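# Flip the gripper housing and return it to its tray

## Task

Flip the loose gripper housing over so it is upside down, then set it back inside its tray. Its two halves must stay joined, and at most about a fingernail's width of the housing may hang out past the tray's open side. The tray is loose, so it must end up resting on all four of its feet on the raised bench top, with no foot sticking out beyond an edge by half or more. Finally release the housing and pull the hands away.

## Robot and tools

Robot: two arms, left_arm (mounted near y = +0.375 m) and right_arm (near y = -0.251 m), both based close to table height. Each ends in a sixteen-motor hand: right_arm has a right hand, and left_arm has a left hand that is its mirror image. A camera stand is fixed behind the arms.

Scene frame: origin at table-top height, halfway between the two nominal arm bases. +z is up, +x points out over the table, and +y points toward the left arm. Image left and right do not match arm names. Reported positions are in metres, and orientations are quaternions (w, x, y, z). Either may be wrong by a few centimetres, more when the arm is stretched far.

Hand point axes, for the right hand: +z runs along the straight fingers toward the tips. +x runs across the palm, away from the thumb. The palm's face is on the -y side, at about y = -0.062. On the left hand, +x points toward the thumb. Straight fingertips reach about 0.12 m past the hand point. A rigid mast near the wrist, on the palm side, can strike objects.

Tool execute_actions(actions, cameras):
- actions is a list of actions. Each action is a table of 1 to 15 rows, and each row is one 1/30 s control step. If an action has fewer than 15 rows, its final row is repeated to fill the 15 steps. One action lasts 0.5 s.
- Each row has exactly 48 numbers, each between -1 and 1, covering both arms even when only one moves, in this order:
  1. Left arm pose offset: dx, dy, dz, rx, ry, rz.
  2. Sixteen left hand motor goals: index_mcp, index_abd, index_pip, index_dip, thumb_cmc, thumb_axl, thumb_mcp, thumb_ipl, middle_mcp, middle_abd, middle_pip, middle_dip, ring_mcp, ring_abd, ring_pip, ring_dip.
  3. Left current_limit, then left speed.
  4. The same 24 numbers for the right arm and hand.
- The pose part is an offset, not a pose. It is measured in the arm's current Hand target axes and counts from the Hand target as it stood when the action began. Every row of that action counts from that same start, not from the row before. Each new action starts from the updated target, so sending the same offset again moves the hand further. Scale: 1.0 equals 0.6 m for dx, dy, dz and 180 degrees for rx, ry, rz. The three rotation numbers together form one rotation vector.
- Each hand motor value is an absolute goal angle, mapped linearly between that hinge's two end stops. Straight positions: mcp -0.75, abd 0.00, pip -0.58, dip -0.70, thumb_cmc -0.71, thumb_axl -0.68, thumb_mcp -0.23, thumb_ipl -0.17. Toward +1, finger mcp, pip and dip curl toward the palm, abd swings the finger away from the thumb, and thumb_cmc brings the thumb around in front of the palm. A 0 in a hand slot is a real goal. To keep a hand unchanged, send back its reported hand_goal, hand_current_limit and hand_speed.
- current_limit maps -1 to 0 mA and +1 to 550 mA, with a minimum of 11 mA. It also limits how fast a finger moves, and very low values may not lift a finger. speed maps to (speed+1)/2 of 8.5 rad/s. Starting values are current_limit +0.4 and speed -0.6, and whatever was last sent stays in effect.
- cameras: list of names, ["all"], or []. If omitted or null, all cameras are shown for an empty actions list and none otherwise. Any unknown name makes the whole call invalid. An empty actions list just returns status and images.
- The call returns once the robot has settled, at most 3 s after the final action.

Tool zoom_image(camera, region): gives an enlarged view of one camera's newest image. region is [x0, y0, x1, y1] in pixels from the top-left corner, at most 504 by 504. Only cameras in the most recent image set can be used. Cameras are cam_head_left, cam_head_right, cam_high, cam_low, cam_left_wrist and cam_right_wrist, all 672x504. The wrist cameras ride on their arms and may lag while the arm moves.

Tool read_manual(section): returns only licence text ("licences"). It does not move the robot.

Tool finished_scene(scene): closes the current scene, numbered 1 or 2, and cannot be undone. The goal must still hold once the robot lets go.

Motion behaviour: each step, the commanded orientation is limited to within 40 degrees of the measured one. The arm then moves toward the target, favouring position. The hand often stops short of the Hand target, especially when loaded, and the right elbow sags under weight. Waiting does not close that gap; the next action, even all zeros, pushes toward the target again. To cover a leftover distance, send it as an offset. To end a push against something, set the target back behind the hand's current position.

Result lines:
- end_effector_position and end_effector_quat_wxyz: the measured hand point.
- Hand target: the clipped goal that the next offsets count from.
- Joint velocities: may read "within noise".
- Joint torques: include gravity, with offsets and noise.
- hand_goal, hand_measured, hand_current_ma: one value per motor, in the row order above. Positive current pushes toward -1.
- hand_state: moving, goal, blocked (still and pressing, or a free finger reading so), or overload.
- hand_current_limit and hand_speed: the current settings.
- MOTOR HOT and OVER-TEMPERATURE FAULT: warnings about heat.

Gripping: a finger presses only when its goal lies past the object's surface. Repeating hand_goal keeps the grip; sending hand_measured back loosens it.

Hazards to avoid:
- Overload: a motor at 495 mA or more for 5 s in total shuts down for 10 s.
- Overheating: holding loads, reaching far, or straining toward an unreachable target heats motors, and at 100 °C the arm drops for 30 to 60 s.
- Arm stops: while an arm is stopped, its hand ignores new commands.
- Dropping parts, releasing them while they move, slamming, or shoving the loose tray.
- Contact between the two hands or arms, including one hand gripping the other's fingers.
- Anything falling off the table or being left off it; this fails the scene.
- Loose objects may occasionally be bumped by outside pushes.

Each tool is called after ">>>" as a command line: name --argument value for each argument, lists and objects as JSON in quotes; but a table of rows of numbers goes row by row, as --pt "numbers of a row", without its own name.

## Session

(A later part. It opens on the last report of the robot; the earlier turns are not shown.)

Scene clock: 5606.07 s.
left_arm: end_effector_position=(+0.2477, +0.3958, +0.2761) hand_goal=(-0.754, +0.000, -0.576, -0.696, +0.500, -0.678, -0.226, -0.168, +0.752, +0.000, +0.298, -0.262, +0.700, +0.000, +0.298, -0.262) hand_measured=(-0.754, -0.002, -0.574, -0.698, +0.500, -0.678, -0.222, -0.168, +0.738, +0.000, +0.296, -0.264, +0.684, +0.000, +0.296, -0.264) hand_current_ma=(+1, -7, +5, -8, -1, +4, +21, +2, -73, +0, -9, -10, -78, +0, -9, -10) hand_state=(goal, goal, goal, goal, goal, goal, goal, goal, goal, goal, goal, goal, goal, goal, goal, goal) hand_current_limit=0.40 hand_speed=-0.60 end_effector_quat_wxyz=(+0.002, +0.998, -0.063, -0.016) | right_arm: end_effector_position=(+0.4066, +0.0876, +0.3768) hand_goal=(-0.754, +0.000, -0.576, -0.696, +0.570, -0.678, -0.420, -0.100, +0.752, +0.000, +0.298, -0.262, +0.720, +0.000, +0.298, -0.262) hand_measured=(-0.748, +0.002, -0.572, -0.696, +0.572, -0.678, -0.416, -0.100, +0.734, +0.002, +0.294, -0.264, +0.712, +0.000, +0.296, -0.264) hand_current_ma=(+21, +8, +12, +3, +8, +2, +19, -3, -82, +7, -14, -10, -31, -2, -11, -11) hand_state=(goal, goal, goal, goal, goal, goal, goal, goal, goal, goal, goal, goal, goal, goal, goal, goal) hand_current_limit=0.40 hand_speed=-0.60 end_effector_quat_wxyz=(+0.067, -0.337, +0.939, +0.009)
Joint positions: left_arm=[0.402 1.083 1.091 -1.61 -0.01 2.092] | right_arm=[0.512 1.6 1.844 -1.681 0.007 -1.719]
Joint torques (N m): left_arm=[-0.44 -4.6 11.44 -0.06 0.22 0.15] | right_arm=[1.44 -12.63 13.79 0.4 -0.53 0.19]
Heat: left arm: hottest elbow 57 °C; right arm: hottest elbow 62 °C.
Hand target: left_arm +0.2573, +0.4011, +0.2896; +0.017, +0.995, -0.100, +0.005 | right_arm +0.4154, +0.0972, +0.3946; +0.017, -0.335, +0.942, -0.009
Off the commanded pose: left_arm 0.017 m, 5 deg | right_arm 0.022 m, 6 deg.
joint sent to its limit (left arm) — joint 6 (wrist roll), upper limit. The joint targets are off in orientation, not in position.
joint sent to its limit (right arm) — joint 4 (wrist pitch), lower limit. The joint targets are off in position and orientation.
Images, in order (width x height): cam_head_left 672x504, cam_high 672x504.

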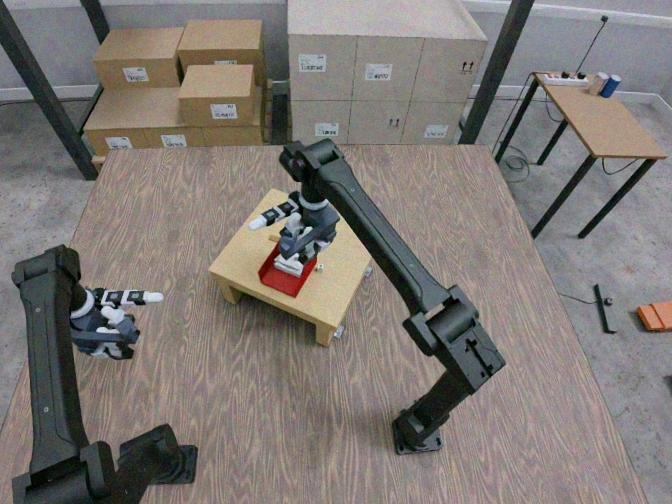

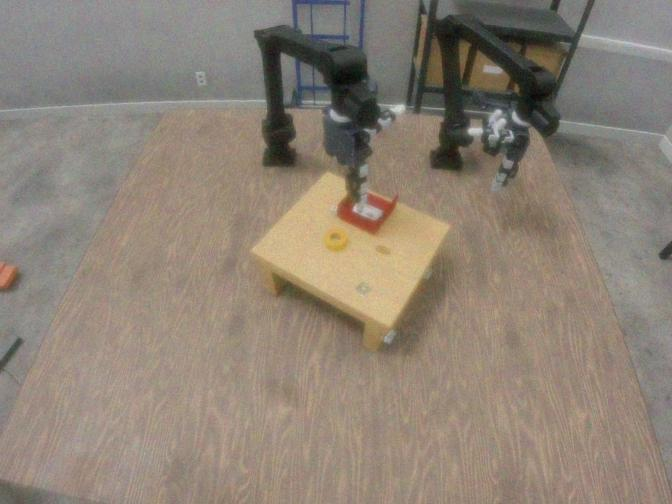

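>>> execute_actions --actions '[[[0,0,0,0,0,0,-0.754,0,-0.576,-0.696,0.5,-0.678,-0.226,-0.168,0.753,0,0.299,-0.261,0.70,0,0.299,-0.261,0.4,-0.6,0,0,0.035,0,0,0,-0.754,0,-0.576,-0.696,0.57,-0.678,-0.42,-0.1,0.753,0,0.299,-0.261,0.72,0,0.299,-0.261,0.4,-0.6]]]' --cameras '["cam_high","cam_head_left"]'

>>> zoom_image --camera "cam_high" --region '[330, 160, 410, 240]'

Scene clock: 5616.63 s.
left_arm: end_effector_position=(+0.2477, +0.3958, +0.2761) hand_goal=(-0.754, +0.000, -0.576, -0.696, +0.500, -0.678, -0.226, -0.168, +0.752, +0.000, +0.298, -0.262, +0.700, +0.000, +0.298, -0.262) hand_measured=(-0.754, -0.002, -0.574, -0.698, +0.500, -0.678, -0.222, -0.168, +0.738, +0.000, +0.296, -0.264, +0.684, +0.000, +0.296, -0.264) hand_current_ma=(+1, -7, +5, -8, -1, +4, +21, +2, -73, +0, -9, -10, -78, +0, -9, -10) hand_state=(goal, goal, goal, goal, goal, goal, goal, goal, goal, goal, goal, goal, goal, goal, goal, goal) hand_current_limit=0.40 hand_speed=-0.60 end_effector_quat_wxyz=(+0.002, +0.998, -0.063, -0.016) | right_arm: end_effector_position=(+0.4106, +0.0900, +0.3663) hand_goal=(-0.754, +0.000, -0.576, -0.696, +0.570, -0.678, -0.420, -0.100, +0.752, +0.000, +0.298, -0.262, +0.720, +0.000, +0.298, -0.262) hand_measured=(-0.748, +0.002, -0.572, -0.696, +0.572, -0.678, -0.416, -0.100, +0.734, +0.002, +0.294, -0.264, +0.712, +0.000, +0.296, -0.264) hand_current_ma=(+21, +8, +12, +3, +8, +2, +19, -3, -82, +7, -14, -10, -31, -2, -11, -11) hand_state=(goal, goal, goal, goal, goal, goal, goal, goal, goal, goal, goal, goal, goal, goal, goal, goal) hand_current_limit=0.40 hand_speed=-0.60 end_effector_quat_wxyz=(+0.056, -0.337, +0.940, +0.007)
Joint positions: left_arm=[0.402 1.083 1.091 -1.61 -0.01 2.092] | right_arm=[0.512 1.621 1.844 -1.681 0.007 -1.719]
Joint torques (N m): left_arm=[-0.56 -5.01 11.37 -0.02 0.21 0.14] | right_arm=[1.61 -13.22 11.9 0.64 -0.19 0.14]
Heat: left arm: hottest elbow 57 °C; right arm: hottest elbow 62 °C.
Hand target: left_arm +0.2573, +0.4011, +0.2896; +0.017, +0.995, -0.100, +0.005 | right_arm +0.4162, +0.0971, +0.3736; +0.017, -0.335, +0.942, -0.009
Off the commanded pose: left_arm 0.017 m, 5 deg | right_arm 0.012 m, 5 deg.
joint sent to its limit (left arm) — joint 6 (wrist roll), upper limit. The joint targets are off in orientation, not in position.
joint sent to its limit (right arm) — joint 4 (wrist pitch), lower limit. The joint targets are off in orientation, not in position.
Images, in order (width x height): cam_head_left 672x504, cam_high 672x504.

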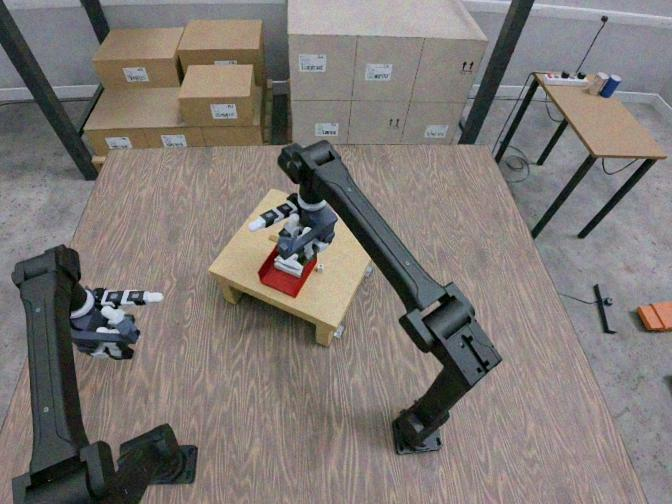

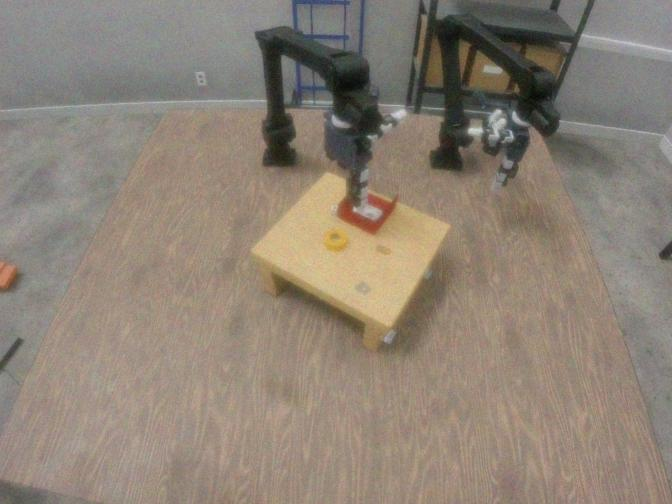

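Scaled by 6.300 from the camera's 672x504 image, which has a finer 960x720 frame.

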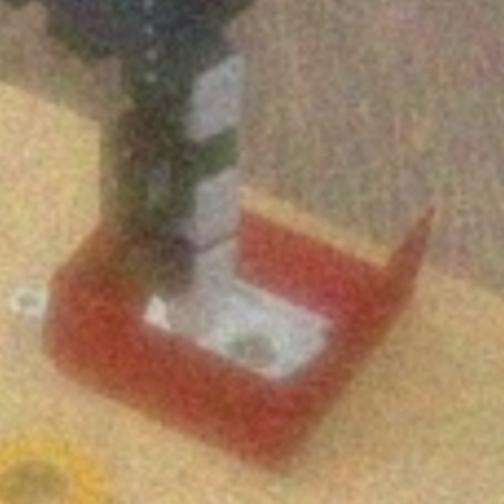

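>>> execute_actions --actions '[[[0,0,0,0,0,0,-0.754,0,-0.576,-0.696,0.5,-0.678,-0.226,-0.168,0.753,0,0.299,-0.261,0.70,0,0.299,-0.261,0.4,-0.6,0,0,0.028,0,0,0,-0.754,0,-0.576,-0.696,0.57,-0.678,-0.42,-0.1,0.753,0,0.299,-0.261,0.72,0,0.299,-0.261,0.4,-0.6]]]' --cameras '["cam_high"]'

>>> zoom_image --camera "cam_high" --region '[330, 160, 410, 240]'

Scene clock: 5625.23 s.
left_arm: end_effector_position=(+0.2477, +0.3958, +0.2761) hand_goal=(-0.754, +0.000, -0.576, -0.696, +0.500, -0.678, -0.226, -0.168, +0.752, +0.000, +0.298, -0.262, +0.700, +0.000, +0.298, -0.262) hand_measured=(-0.754, -0.002, -0.574, -0.698, +0.500, -0.678, -0.222, -0.168, +0.738, +0.000, +0.296, -0.264, +0.684, +0.000, +0.296, -0.264) hand_current_ma=(+1, -7, +5, -8, -1, +4, +21, +2, -73, +0, -9, -10, -78, +0, -9, -10) hand_state=(goal, goal, goal, goal, goal, goal, goal, goal, goal, goal, goal, goal, goal, goal, goal, goal) hand_current_limit=0.40 hand_speed=-0.60 end_effector_quat_wxyz=(+0.002, +0.998, -0.063, -0.016) | right_arm: end_effector_position=(+0.4133, +0.0909, +0.3592) hand_goal=(-0.754, +0.000, -0.576, -0.696, +0.570, -0.678, -0.420, -0.100, +0.752, +0.000, +0.298, -0.262, +0.720, +0.000, +0.298, -0.262) hand_measured=(-0.748, +0.002, -0.572, -0.696, +0.572, -0.678, -0.416, -0.100, +0.734, +0.002, +0.294, -0.264, +0.712, +0.000, +0.296, -0.264) hand_current_ma=(+22, +8, +12, +3, +8, +2, +19, -3, -82, +7, -14, -10, -31, -2, -11, -11) hand_state=(goal, goal, goal, goal, goal, goal, goal, goal, goal, goal, goal, goal, goal, goal, goal, goal) hand_current_limit=0.40 hand_speed=-0.60 end_effector_quat_wxyz=(+0.050, -0.337, +0.940, +0.004)
Joint positions: left_arm=[0.402 1.083 1.091 -1.61 -0.01 2.092] | right_arm=[0.512 1.634 1.844 -1.681 0.012 -1.719]
Joint torques (N m): left_arm=[-0.62 -5.19 11.41 -0.01 0.19 0.14] | right_arm=[1.44 -12.63 10.43 0.66 -0.1 0.16]
Heat: left arm: hottest elbow 58 °C; right arm: hottest elbow 63 °C.
Hand target: left_arm +0.2573, +0.4011, +0.2896; +0.017, +0.995, -0.100, +0.005 | right_arm +0.4169, +0.0970, +0.3568; +0.017, -0.335, +0.942, -0.009
Off the commanded pose: left_arm 0.017 m, 5 deg | right_arm 0.007 m, 4 deg.
joint sent to its limit (left arm) — joint 6 (wrist roll), upper limit. The joint targets are off in orientation, not in position.
joint sent to its limit (right arm) — joint 4 (wrist pitch), lower limit. The joint targets are off in orientation, not in position.
Images, in order (width x height): cam_high 672x504.

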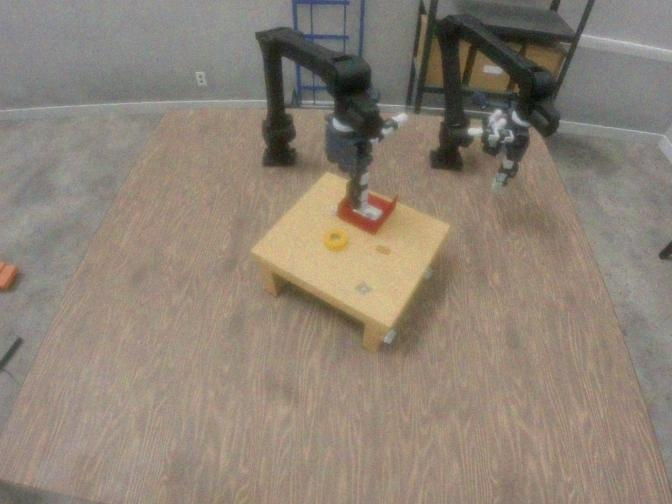

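Scaled by 6.300 from the camera's 672x504 image, which has a finer 960x720 frame.

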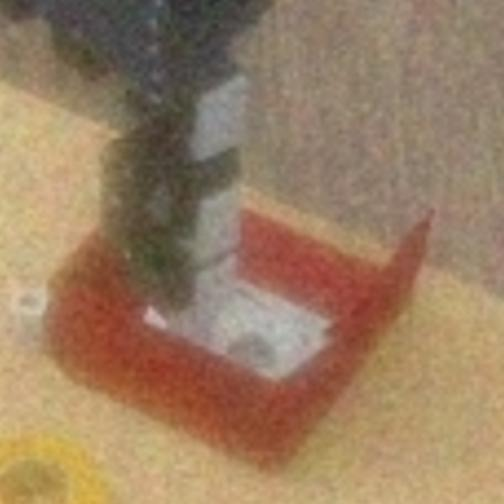

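>>> execute_actions --actions '[[[0,0,0,0,0,0,-0.754,0,-0.576,-0.696,0.5,-0.678,-0.226,-0.168,0.753,0,0.299,-0.261,0.70,0,0.299,-0.261,0.4,-0.6,0,0,0.016,0,0,0,-0.754,0,-0.576,-0.696,0.57,-0.678,-0.42,-0.1,0.753,0,0.299,-0.261,0.72,0,0.299,-0.261,0.4,-0.6]],[[0,0,0,0,0,0,-0.754,0,-0.576,-0.696,0.5,-0.678,-0.226,-0.168,0.753,0,0.299,-0.261,0.70,0,0.299,-0.261,0.4,-0.6,0.02,0.008,0,0,0,0,-0.754,0,-0.576,-0.696,0.57,-0.678,-0.42,-0.1,0.753,0,0.299,-0.261,0.72,0,0.299,-0.261,0.4,-0.6]]]' --cameras '["cam_high"]'

>>> zoom_image --camera "cam_high" --region '[330, 160, 410, 240]'

Scene clock: 5639.20 s.
left_arm: end_effector_position=(+0.2477, +0.3958, +0.2761) hand_goal=(-0.754, +0.000, -0.576, -0.696, +0.500, -0.678, -0.226, -0.168, +0.752, +0.000, +0.298, -0.262, +0.700, +0.000, +0.298, -0.262) hand_measured=(-0.754, -0.002, -0.574, -0.698, +0.500, -0.678, -0.222, -0.168, +0.738, +0.000, +0.296, -0.264, +0.684, +0.000, +0.296, -0.264) hand_current_ma=(+1, -7, +5, -8, -1, +4, +21, +2, -73, +0, -9, -10, -78, +0, -9, -10) hand_state=(goal, goal, goal, goal, goal, goal, goal, goal, goal, goal, goal, goal, goal, goal, goal, goal) hand_current_limit=0.40 hand_speed=-0.60 end_effector_quat_wxyz=(+0.002, +0.998, -0.063, -0.016) | right_arm: end_effector_position=(+0.4108, +0.0930, +0.3504) hand_goal=(-0.754, +0.000, -0.576, -0.696, +0.570, -0.678, -0.420, -0.100, +0.752, +0.000, +0.298, -0.262, +0.720, +0.000, +0.298, -0.262) hand_measured=(-0.750, -0.012, -0.574, -0.696, +0.572, -0.678, -0.416, -0.100, +0.734, +0.002, +0.294, -0.264, +0.712, +0.000, +0.296, -0.264) hand_current_ma=(+13, -40, +6, +2, +8, +2, +19, -3, -82, +7, -14, -10, -31, -2, -11, -11) hand_state=(goal, goal, goal, goal, goal, goal, goal, goal, goal, goal, goal, goal, goal, goal, goal, goal) hand_current_limit=0.40 hand_speed=-0.60 end_effector_quat_wxyz=(+0.043, -0.339, +0.940, +0.000)
Joint positions: left_arm=[0.402 1.083 1.091 -1.61 -0.01 2.092] | right_arm=[0.52 1.637 1.826 -1.674 0.017 -1.714]
Joint torques (N m): left_arm=[-0.21 -4.78 11.37 0.01 0.18 0.16] | right_arm=[1.85 -14.86 7.64 0.49 -0.09 0.14]
Heat: left arm: hottest elbow 58 °C; right arm: hottest elbow 62 °C.
Hand target: left_arm +0.2573, +0.4011, +0.2896; +0.017, +0.995, -0.100, +0.005 | right_arm +0.4049, +0.0932, +0.3467; +0.017, -0.335, +0.942, -0.009
Off the commanded pose: left_arm 0.017 m, 5 deg | right_arm 0.007 m, 3 deg.
joint sent to its limit (left arm) — joint 6 (wrist roll), upper limit. The joint targets are off in orientation, not in position.
joint sent to its limit (right arm) — joint 4 (wrist pitch), lower limit. The joint targets still meet the commanded pose.
Images, in order (width x height): cam_high 672x504.

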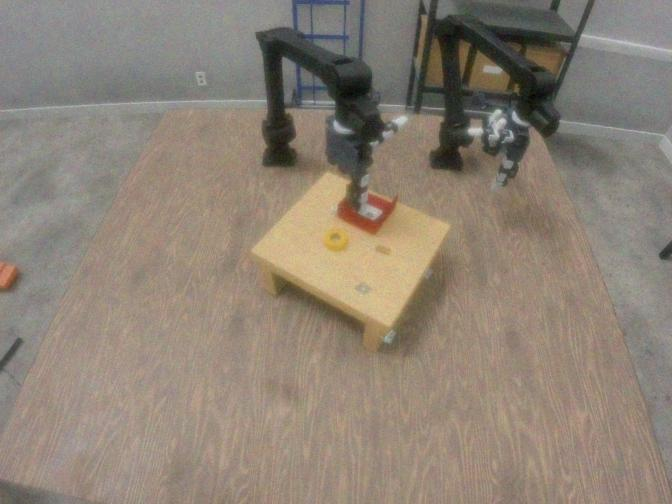

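Scaled by 6.300 from the camera's 672x504 image, which has a finer 960x720 frame.

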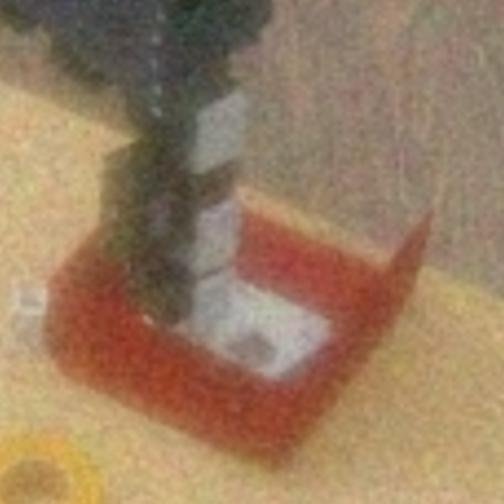

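>>> execute_actions --actions '[[[0,0,0,0,0,0,-0.754,0,-0.576,-0.696,0.5,-0.678,-0.226,-0.168,0.753,0,0.299,-0.261,0.70,0,0.299,-0.261,0.4,-0.6,0.0155,0.0126,0,0,0,0,-0.754,0,-0.576,-0.696,0.57,-0.678,-0.42,-0.1,0.753,0,0.299,-0.261,0.72,0,0.299,-0.261,0.4,-0.6]]]' --cameras '["cam_high"]'

>>> zoom_image --camera "cam_high" --region '[330, 160, 410, 240]'

Scene clock: 5646.70 s.
left_arm: end_effector_position=(+0.2477, +0.3958, +0.2761) hand_goal=(-0.754, +0.000, -0.576, -0.696, +0.500, -0.678, -0.226, -0.168, +0.752, +0.000, +0.298, -0.262, +0.700, +0.000, +0.298, -0.262) hand_measured=(-0.754, -0.002, -0.574, -0.698, +0.500, -0.678, -0.222, -0.168, +0.738, +0.000, +0.296, -0.264, +0.684, +0.000, +0.296, -0.264) hand_current_ma=(+1, -7, +5, -8, -1, +4, +21, +2, -73, +0, -9, -10, -78, +0, -9, -10) hand_state=(goal, goal, goal, goal, goal, goal, goal, goal, goal, goal, goal, goal, goal, goal, goal, goal) hand_current_limit=0.40 hand_speed=-0.60 end_effector_quat_wxyz=(+0.002, +0.998, -0.063, -0.016) | right_arm: end_effector_position=(+0.4026, +0.0932, +0.3501) hand_goal=(-0.754, +0.000, -0.576, -0.696, +0.570, -0.678, -0.420, -0.100, +0.752, +0.000, +0.298, -0.262, +0.720, +0.000, +0.298, -0.262) hand_measured=(-0.762, -0.022, -0.582, -0.698, +0.572, -0.678, -0.416, -0.100, +0.734, +0.002, +0.294, -0.264, +0.712, +0.000, +0.296, -0.264) hand_current_ma=(-33, -79, -20, -5, +7, +2, +19, -3, -82, +7, -14, -10, -31, -2, -11, -11) hand_state=(goal, blocked, goal, goal, goal, goal, goal, goal, goal, goal, goal, goal, goal, goal, goal, goal) hand_current_limit=0.40 hand_speed=-0.60 end_effector_quat_wxyz=(+0.044, -0.332, +0.942, -0.001)
Joint positions: left_arm=[0.402 1.083 1.091 -1.61 -0.01 2.092] | right_arm=[0.53 1.615 1.798 -1.668 0.021 -1.689]
Joint torques (N m): left_arm=[-0.44 -4.78 11.37 -0.05 0.19 0.15] | right_arm=[1.85 -14.15 7.42 0.59 -0.22 0.11]
Heat: left arm: hottest elbow 58 °C; right arm: hottest elbow 62 °C.
Hand target: left_arm +0.2573, +0.4011, +0.2896; +0.017, +0.995, -0.100, +0.005 | right_arm +0.3930, +0.0931, +0.3464; +0.017, -0.335, +0.942, -0.008
Off the commanded pose: left_arm 0.017 m, 5 deg | right_arm 0.010 m, 3 deg.
joint sent to its limit (left arm) — joint 6 (wrist roll), upper limit. The joint targets are off in orientation, not in position.
joint sent to its limit (right arm) — joint 4 (wrist pitch), lower limit. The joint targets still meet the commanded pose.
Images, in order (width x height): cam_high 672x504.

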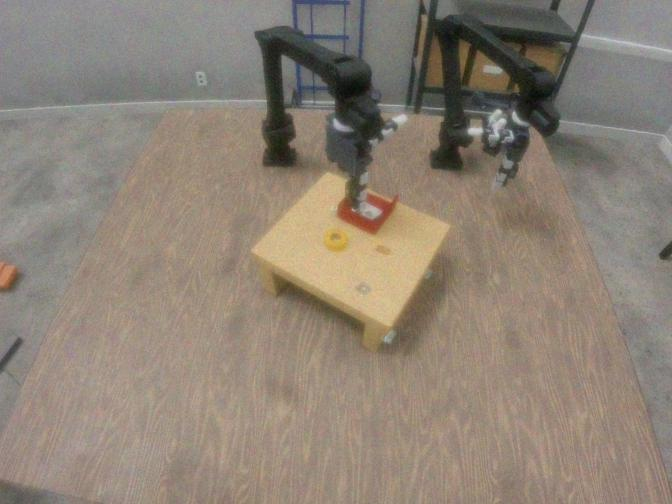

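Scaled by 6.300 from the camera's 672x504 image, which has a finer 960x720 frame.

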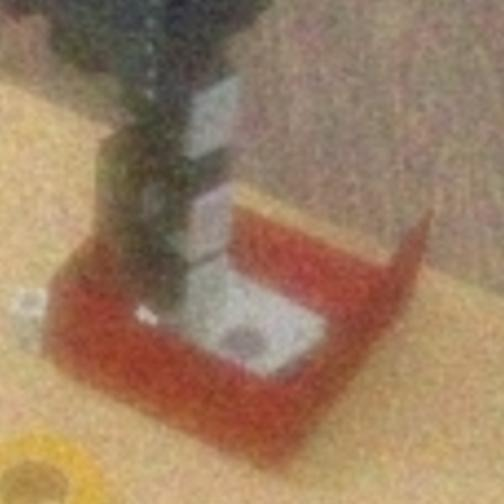

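>>> execute_actions --actions '[[[0,0,0,0,0,0,-0.754,0,-0.576,-0.696,0.5,-0.678,-0.226,-0.168,0.753,0,0.299,-0.261,0.70,0,0.299,-0.261,0.4,-0.6,-0.01,-0.008,-0.03,0,0,0,-0.754,0,-0.576,-0.696,0.57,-0.678,-0.42,-0.1,0.753,0,0.299,-0.261,0.72,0,0.299,-0.261,0.4,-0.6]],[[0,0,0,0,0,0,-0.754,0,-0.576,-0.696,0.5,-0.678,-0.226,-0.168,0.753,0,0.299,-0.261,0.70,0,0.299,-0.261,0.4,-0.6,0,0,-0.12,0,0,0,-0.754,0,-0.576,-0.696,0.57,-0.678,-0.42,-0.1,0.753,0,0.299,-0.261,0.72,0,0.299,-0.261,0.4,-0.6]],[[0,0,0,0,0,0,-0.754,0,-0.576,-0.696,0.5,-0.678,-0.226,-0.168,0.753,0,0.299,-0.261,0.70,0,0.299,-0.261,0.4,-0.6,0.15,0.05,0,0,0,0,-0.754,0,-0.576,-0.696,0.57,-0.678,-0.42,-0.1,0.753,0,0.299,-0.261,0.72,0,0.299,-0.261,0.4,-0.6]],[[0,0,0,0,0,0,-0.754,0,-0.576,-0.696,0.5,-0.678,-0.226,-0.168,0.753,0,0.299,-0.261,0.70,0,0.299,-0.261,0.4,-0.6,0.15,0.03,0,0,0,0,-0.754,0,-0.576,-0.696,0.57,-0.678,-0.42,-0.1,0.753,0,0.299,-0.261,0.72,0,0.299,-0.261,0.4,-0.6]]]' --cameras '["cam_head_left","cam_head_right","cam_high"]'

>>> zoom_image --camera "cam_head_left" --region '[268, 241, 308, 281]'

>>> zoom_image --camera "cam_head_right" --region '[268, 241, 308, 281]'

Scene clock: 5666.10 s.
left_arm: end_effector_position=(+0.2477, +0.3958, +0.2761) hand_goal=(-0.754, +0.000, -0.576, -0.696, +0.500, -0.678, -0.226, -0.168, +0.752, +0.000, +0.298, -0.262, +0.700, +0.000, +0.298, -0.262) hand_measured=(-0.754, -0.002, -0.574, -0.698, +0.500, -0.678, -0.222, -0.168, +0.738, +0.000, +0.296, -0.264, +0.684, +0.000, +0.296, -0.264) hand_current_ma=(+1, -7, +5, -8, -1, +4, +21, +2, -73, +0, -9, -10, -78, +0, -9, -10) hand_state=(goal, goal, goal, goal, goal, goal, goal, goal, goal, goal, goal, goal, goal, goal, goal, goal) hand_current_limit=0.40 hand_speed=-0.60 end_effector_quat_wxyz=(+0.002, +0.998, -0.063, -0.016) | right_arm: end_effector_position=(+0.2282, +0.0138, +0.4290) hand_goal=(-0.754, +0.000, -0.576, -0.696, +0.570, -0.678, -0.420, -0.100, +0.752, +0.000, +0.298, -0.262, +0.720, +0.000, +0.298, -0.262) hand_measured=(-0.754, +0.000, -0.578, -0.698, +0.572, -0.678, -0.416, -0.100, +0.736, +0.002, +0.294, -0.264, +0.712, +0.000, +0.296, -0.264) hand_current_ma=(+2, -1, -7, -7, +10, +2, +19, -3, -73, +7, -14, -10, -32, -1, -10, -10) hand_state=(goal, goal, goal, goal, goal, goal, goal, goal, goal, goal, goal, goal, goal, goal, goal, goal) hand_current_limit=0.40 hand_speed=-0.60 end_effector_quat_wxyz=(+0.133, -0.342, +0.929, +0.045)
Joint positions: left_arm=[0.402 1.083 1.091 -1.61 -0.01 2.092] | right_arm=[0.59 1.058 1.448 -1.681 -0.016 -1.654]
Joint torques (N m): left_arm=[-0.67 -4.84 11.45 -0.02 0.2 0.16] | right_arm=[0.85 -4.6 9.39 1.05 -0.58 0.22]
Heat: left arm: hottest elbow 58 °C; right arm: hottest elbow 62 °C.
Hand target: left_arm +0.2573, +0.4011, +0.2896; +0.017, +0.995, -0.100, +0.005 | right_arm +0.2273, +0.0173, +0.4305; +0.018, -0.335, +0.942, -0.008
Off the commanded pose: left_arm 0.017 m, 5 deg | right_arm 0.004 m, 15 deg.
joint sent to its limit (left arm) — joint 6 (wrist roll), upper limit. The joint targets are off in orientation, not in position.
joint sent to its limit (right arm) — joint 4 (wrist pitch), lower limit. The joint targets are off in orientation, not in position.
Images, in order (width x height): cam_head_left 672x504, cam_head_right 672x504, cam_high 672x504.

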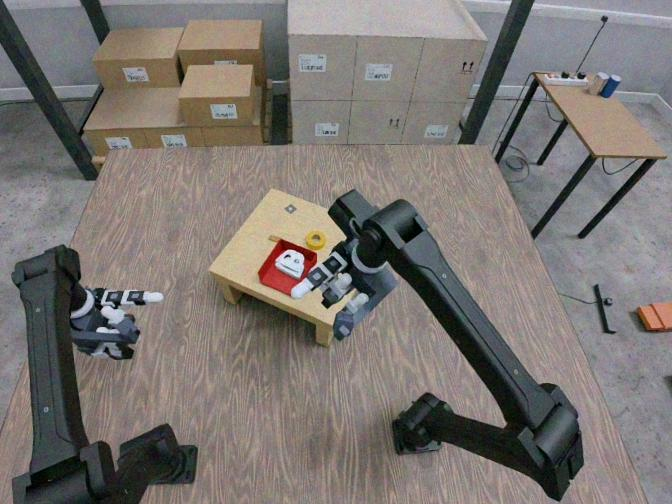

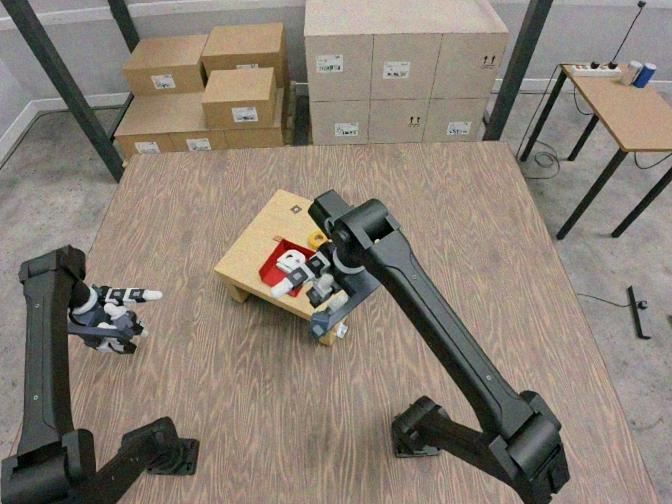

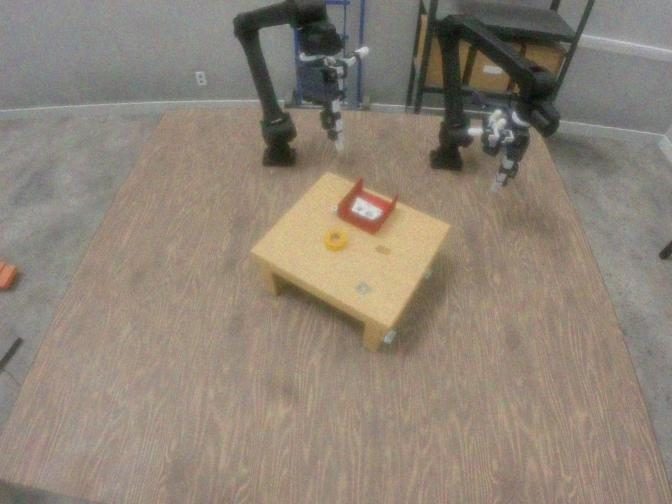

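Scaled by 12.600 from the camera's 672x504 image, which has a finer 960x720 frame.

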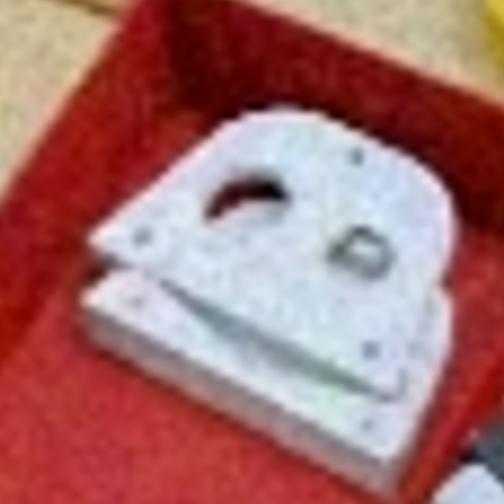

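Scaled by 12.600 from the camera's 672x504 image, which has a finer 960x720 frame.

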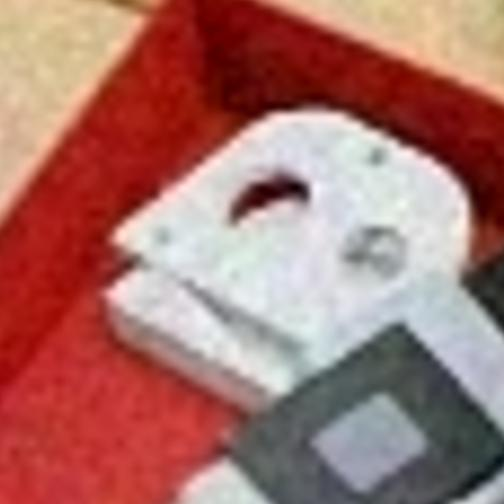

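>>> execute_actions --actions '[[[0,0,0,0,0,0,-0.754,0,-0.576,-0.696,0.5,-0.678,-0.226,-0.168,0.753,0,0.299,-0.261,0.70,0,0.299,-0.261,0.4,-0.6,-0.113,-0.0298,0,0,0,0,-0.754,0,-0.576,-0.696,0.57,-0.678,-0.42,-0.1,0.753,0,0.299,-0.261,0.72,0,0.299,-0.261,0.4,-0.6]],[[0,0,0,0,0,0,-0.754,0,-0.576,-0.696,0.5,-0.678,-0.226,-0.168,0.753,0,0.299,-0.261,0.70,0,0.299,-0.261,0.4,-0.6,-0.113,-0.0298,0,0,0,0,-0.754,0,-0.576,-0.696,0.57,-0.678,-0.42,-0.1,0.753,0,0.299,-0.261,0.72,0,0.299,-0.261,0.4,-0.6]],[[0,0,0,0,0,0,-0.754,0,-0.576,-0.696,0.5,-0.678,-0.226,-0.168,0.753,0,0.299,-0.261,0.70,0,0.299,-0.261,0.4,-0.6,-0.113,-0.0298,0,0,0,0,-0.754,0,-0.576,-0.696,0.57,-0.678,-0.42,-0.1,0.753,0,0.299,-0.261,0.72,0,0.299,-0.261,0.4,-0.6]],[[0,0,0,0,0,0,-0.754,0,-0.576,-0.696,0.5,-0.678,-0.226,-0.168,0.753,0,0.299,-0.261,0.70,0,0.299,-0.261,0.4,-0.6,0,0,0.075,0,0,0,-0.754,0,-0.576,-0.696,0.57,-0.678,-0.42,-0.1,0.753,0,0.299,-0.261,0.72,0,0.299,-0.261,0.4,-0.6]]]' --cameras '["cam_high","cam_head_right"]'

>>> zoom_image --camera "cam_high" --region '[330, 160, 410, 240]'

Scene clock: 5739.03 s.
left_arm: end_effector_position=(+0.2477, +0.3958, +0.2761) hand_goal=(-0.754, +0.000, -0.576, -0.696, +0.500, -0.678, -0.226, -0.168, +0.752, +0.000, +0.298, -0.262, +0.700, +0.000, +0.298, -0.262) hand_measured=(-0.754, -0.002, -0.574, -0.698, +0.500, -0.678, -0.222, -0.168, +0.738, +0.000, +0.296, -0.264, +0.684, +0.000, +0.296, -0.264) hand_current_ma=(+1, -7, +5, -8, -1, +4, +21, +2, -73, +0, -9, -10, -78, +0, -9, -10) hand_state=(goal, goal, goal, goal, goal, goal, goal, goal, goal, goal, goal, goal, goal, goal, goal, goal) hand_current_limit=0.40 hand_speed=-0.60 end_effector_quat_wxyz=(+0.002, +0.998, -0.063, -0.016) | right_arm: end_effector_position=(+0.4176, +0.1025, +0.3938) hand_goal=(-0.754, +0.000, -0.576, -0.696, +0.570, -0.678, -0.420, -0.100, +0.752, +0.000, +0.298, -0.262, +0.720, +0.000, +0.298, -0.262) hand_measured=(-0.754, +0.000, -0.578, -0.698, +0.572, -0.678, -0.416, -0.100, +0.736, +0.002, +0.294, -0.264, +0.712, +0.000, +0.296, -0.264) hand_current_ma=(+3, -1, -7, -7, +10, +2, +19, -3, -73, +7, -14, -10, -32, -1, -10, -10) hand_state=(goal, goal, goal, goal, goal, goal, goal, goal, goal, goal, goal, goal, goal, goal, goal, goal) hand_current_limit=0.40 hand_speed=-0.60 end_effector_quat_wxyz=(+0.086, -0.324, +0.942, +0.021)
Joint positions: left_arm=[0.402 1.083 1.091 -1.61 -0.01 2.092] | right_arm=[0.522 1.624 1.91 -1.681 -0.003 -1.682]
Joint torques (N m): left_arm=[-0.62 -4.72 11.37 0.13 0.21 0.14] | right_arm=[0.56 -12.34 10.13 0.72 -0.17 -0.08]
Heat: left arm: hottest elbow 58 °C; right arm: hottest elbow 62 °C.
Hand target: left_arm +0.2573, +0.4011, +0.2896; +0.017, +0.995, -0.100, +0.005 | right_arm +0.4206, +0.1038, +0.3923; +0.017, -0.335, +0.942, -0.009
Off the commanded pose: left_arm 0.017 m, 5 deg | right_arm 0.004 m, 9 deg.
joint sent to its limit (left arm) — joint 6 (wrist roll), upper limit. The joint targets are off in orientation, not in position.
joint sent to its limit (right arm) — joint 4 (wrist pitch), lower limit. The joint targets are off in orientation, not in position.
Images, in order (width x height): cam_head_right 672x504, cam_high 672x504.

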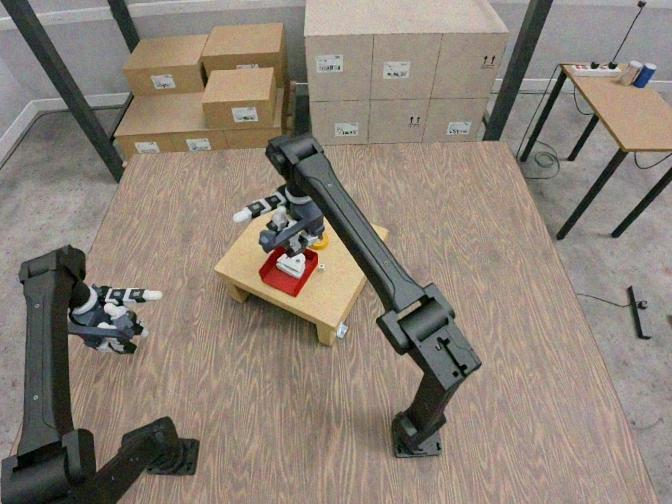

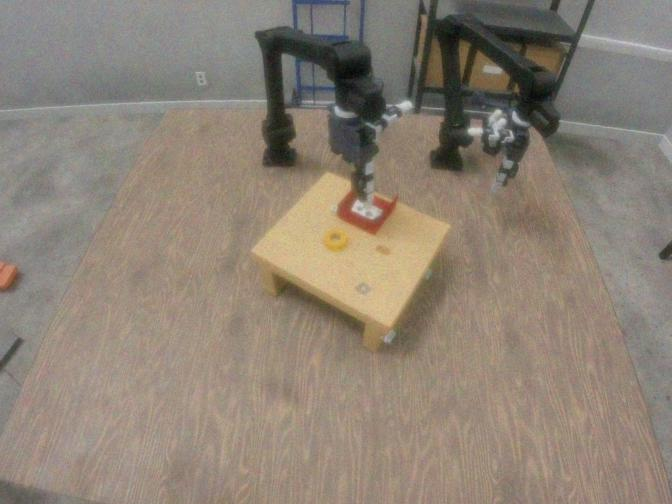

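Scaled by 6.300 from the camera's 672x504 image, which has a finer 960x720 frame.

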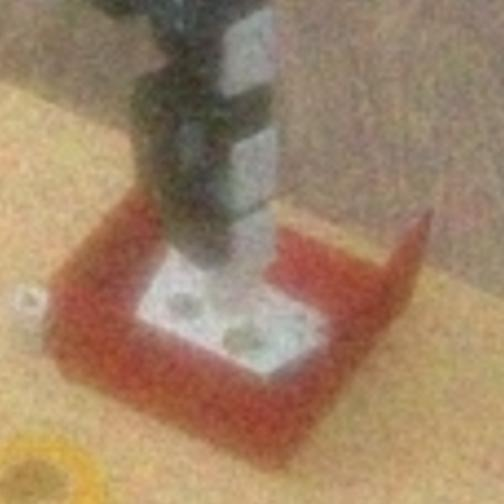

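>>> execute_actions --actions '[[[0,0,0,0,0,0,-0.754,0,-0.576,-0.696,0.5,-0.678,-0.226,-0.168,0.753,0,0.299,-0.261,0.70,0,0.299,-0.261,0.4,-0.6,-0.009,-0.007,0.04,0,0,0,-0.754,0,-0.576,-0.696,0.57,-0.678,-0.42,-0.1,0.753,0,0.299,-0.261,0.72,0,0.299,-0.261,0.4,-0.6]]]' --cameras '["cam_high"]'

>>> zoom_image --camera "cam_high" --region '[330, 160, 410, 240]'

Scene clock: 5746.23 s.
left_arm: end_effector_position=(+0.2477, +0.3958, +0.2761) hand_goal=(-0.754, +0.000, -0.576, -0.696, +0.500, -0.678, -0.226, -0.168, +0.752, +0.000, +0.298, -0.262, +0.700, +0.000, +0.298, -0.262) hand_measured=(-0.754, -0.002, -0.574, -0.698, +0.500, -0.678, -0.222, -0.168, +0.738, +0.000, +0.296, -0.264, +0.684, +0.000, +0.296, -0.264) hand_current_ma=(+1, -7, +5, -8, -1, +4, +21, +2, -73, +0, -9, -10, -78, +0, -9, -10) hand_state=(goal, goal, goal, goal, goal, goal, goal, goal, goal, goal, goal, goal, goal, goal, goal, goal) hand_current_limit=0.40 hand_speed=-0.60 end_effector_quat_wxyz=(+0.002, +0.998, -0.063, -0.016) | right_arm: end_effector_position=(+0.4248, +0.1056, +0.3737) hand_goal=(-0.754, +0.000, -0.576, -0.696, +0.570, -0.678, -0.420, -0.100, +0.752, +0.000, +0.298, -0.262, +0.720, +0.000, +0.298, -0.262) hand_measured=(-0.750, +0.000, -0.576, -0.696, +0.572, -0.678, -0.416, -0.100, +0.736, +0.002, +0.294, -0.264, +0.712, +0.000, +0.296, -0.264) hand_current_ma=(+15, +1, +2, -4, +10, +2, +19, -3, -73, +7, -14, -10, -32, -1, -10, -10) hand_state=(goal, goal, goal, goal, goal, goal, goal, goal, goal, goal, goal, goal, goal, goal, goal, goal) hand_current_limit=0.40 hand_speed=-0.60 end_effector_quat_wxyz=(+0.068, -0.330, +0.942, +0.013)
Joint positions: left_arm=[0.402 1.083 1.091 -1.61 -0.01 2.092] | right_arm=[0.522 1.661 1.91 -1.681 0.004 -1.692]
Joint torques (N m): left_arm=[-0.26 -4.89 11.43 0.02 0.18 0.18] | right_arm=[-0.38 -13.63 9.11 0.58 -0.07 -0.18]
Heat: left arm: hottest elbow 58 °C; right arm: hottest elbow 62 °C.
Hand target: left_arm +0.2573, +0.4011, +0.2896; +0.017, +0.995, -0.100, +0.005 | right_arm +0.4283, +0.1038, +0.3687; +0.017, -0.335, +0.942, -0.009
Off the commanded pose: left_arm 0.017 m, 5 deg | right_arm 0.007 m, 6 deg.
joint sent to its limit (left arm) — joint 6 (wrist roll), upper limit. The joint targets are off in orientation, not in position.
joint sent to its limit (right arm) — joint 4 (wrist pitch), lower limit. The joint targets are off in orientation, not in position.
Images, in order (width x height): cam_high 672x504.

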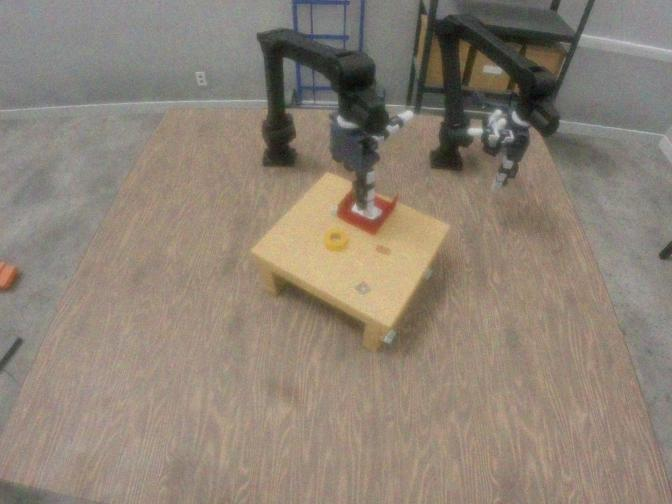

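Scaled by 6.300 from the camera's 672x504 image, which has a finer 960x720 frame.

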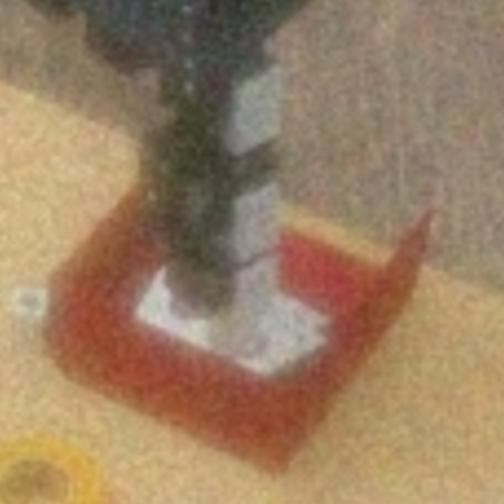

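>>> execute_actions --actions '[[[0,0,0,0,0,0,-0.754,0,-0.576,-0.696,0.5,-0.678,-0.226,-0.168,0.753,0,0.299,-0.261,0.70,0,0.299,-0.261,0.4,-0.6,0,0,0.025,0,0,0,-0.754,0,-0.576,-0.696,0.57,-0.678,-0.42,-0.1,0.753,0,0.299,-0.261,0.72,0,0.299,-0.261,0.4,-0.6]],[[0,0,0,0,0,0,-0.754,0,-0.576,-0.696,0.5,-0.678,-0.226,-0.168,0.753,0,0.299,-0.261,0.70,0,0.299,-0.261,0.4,-0.6,0,0,0.018,0,0,0,-0.754,0,-0.576,-0.696,0.57,-0.678,-0.42,-0.1,0.753,0,0.299,-0.261,0.72,0,0.299,-0.261,0.4,-0.6]]]' --cameras '["cam_high"]'

>>> zoom_image --camera "cam_high" --region '[330, 160, 410, 240]'

Scene clock: 5756.40 s.
left_arm: end_effector_position=(+0.2477, +0.3958, +0.2761) hand_goal=(-0.754, +0.000, -0.576, -0.696, +0.500, -0.678, -0.226, -0.168, +0.752, +0.000, +0.298, -0.262, +0.700, +0.000, +0.298, -0.262) hand_measured=(-0.754, -0.002, -0.574, -0.698, +0.500, -0.678, -0.222, -0.168, +0.738, +0.000, +0.296, -0.264, +0.684, +0.000, +0.296, -0.264) hand_current_ma=(+1, -7, +5, -8, -1, +4, +21, +2, -73, +0, -9, -10, -78, +0, -9, -10) hand_state=(goal, goal, goal, goal, goal, goal, goal, goal, goal, goal, goal, goal, goal, goal, goal, goal) hand_current_limit=0.40 hand_speed=-0.60 end_effector_quat_wxyz=(+0.002, +0.998, -0.063, -0.016) | right_arm: end_effector_position=(+0.4256, +0.1042, +0.3521) hand_goal=(-0.754, +0.000, -0.576, -0.696, +0.570, -0.678, -0.420, -0.100, +0.752, +0.000, +0.298, -0.262, +0.720, +0.000, +0.298, -0.262) hand_measured=(-0.746, +0.000, -0.574, -0.696, +0.572, -0.678, -0.416, -0.100, +0.736, +0.002, +0.294, -0.264, +0.712, +0.000, +0.296, -0.264) hand_current_ma=(+31, +1, +11, +0, +10, +2, +19, -3, -73, +7, -14, -10, -32, -1, -10, -10) hand_state=(goal, goal, goal, goal, goal, goal, goal, goal, goal, goal, goal, goal, goal, goal, goal, goal) hand_current_limit=0.40 hand_speed=-0.60 end_effector_quat_wxyz=(+0.047, -0.331, +0.942, +0.003)
Joint positions: left_arm=[0.402 1.083 1.091 -1.61 -0.01 2.092] | right_arm=[0.522 1.681 1.884 -1.681 0.014 -1.696]
Joint torques (N m): left_arm=[-0.38 -4.84 11.36 0.05 0.2 0.16] | right_arm=[0.32 -13.74 9.21 0.55 -0.03 -0.11]
Heat: left arm: hottest elbow 58 °C; right arm: hottest elbow 62 °C.
Hand target: left_arm +0.2573, +0.4011, +0.2896; +0.017, +0.995, -0.100, +0.005 | right_arm +0.4294, +0.1037, +0.3430; +0.018, -0.335, +0.942, -0.008
Off the commanded pose: left_arm 0.017 m, 5 deg | right_arm 0.010 m, 4 deg.
joint sent to its limit (left arm) — joint 6 (wrist roll), upper limit. The joint targets are off in orientation, not in position.
joint sent to its limit (right arm) — joint 4 (wrist pitch), lower limit. The joint targets still meet the commanded pose.
Images, in order (width x height): cam_high 672x504.

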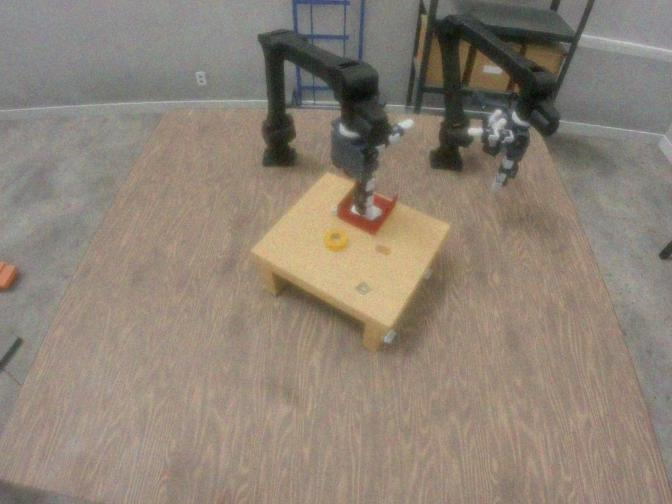

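Scaled by 6.300 from the camera's 672x504 image, which has a finer 960x720 frame.

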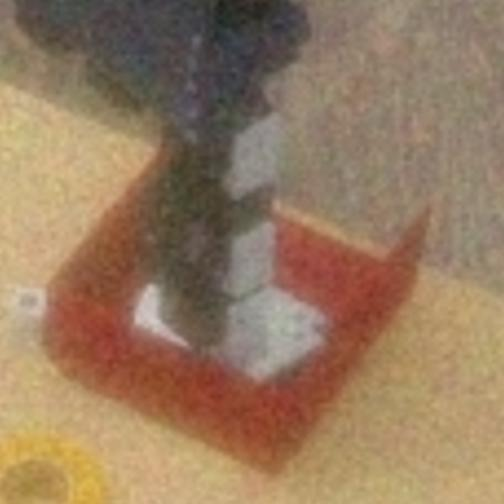

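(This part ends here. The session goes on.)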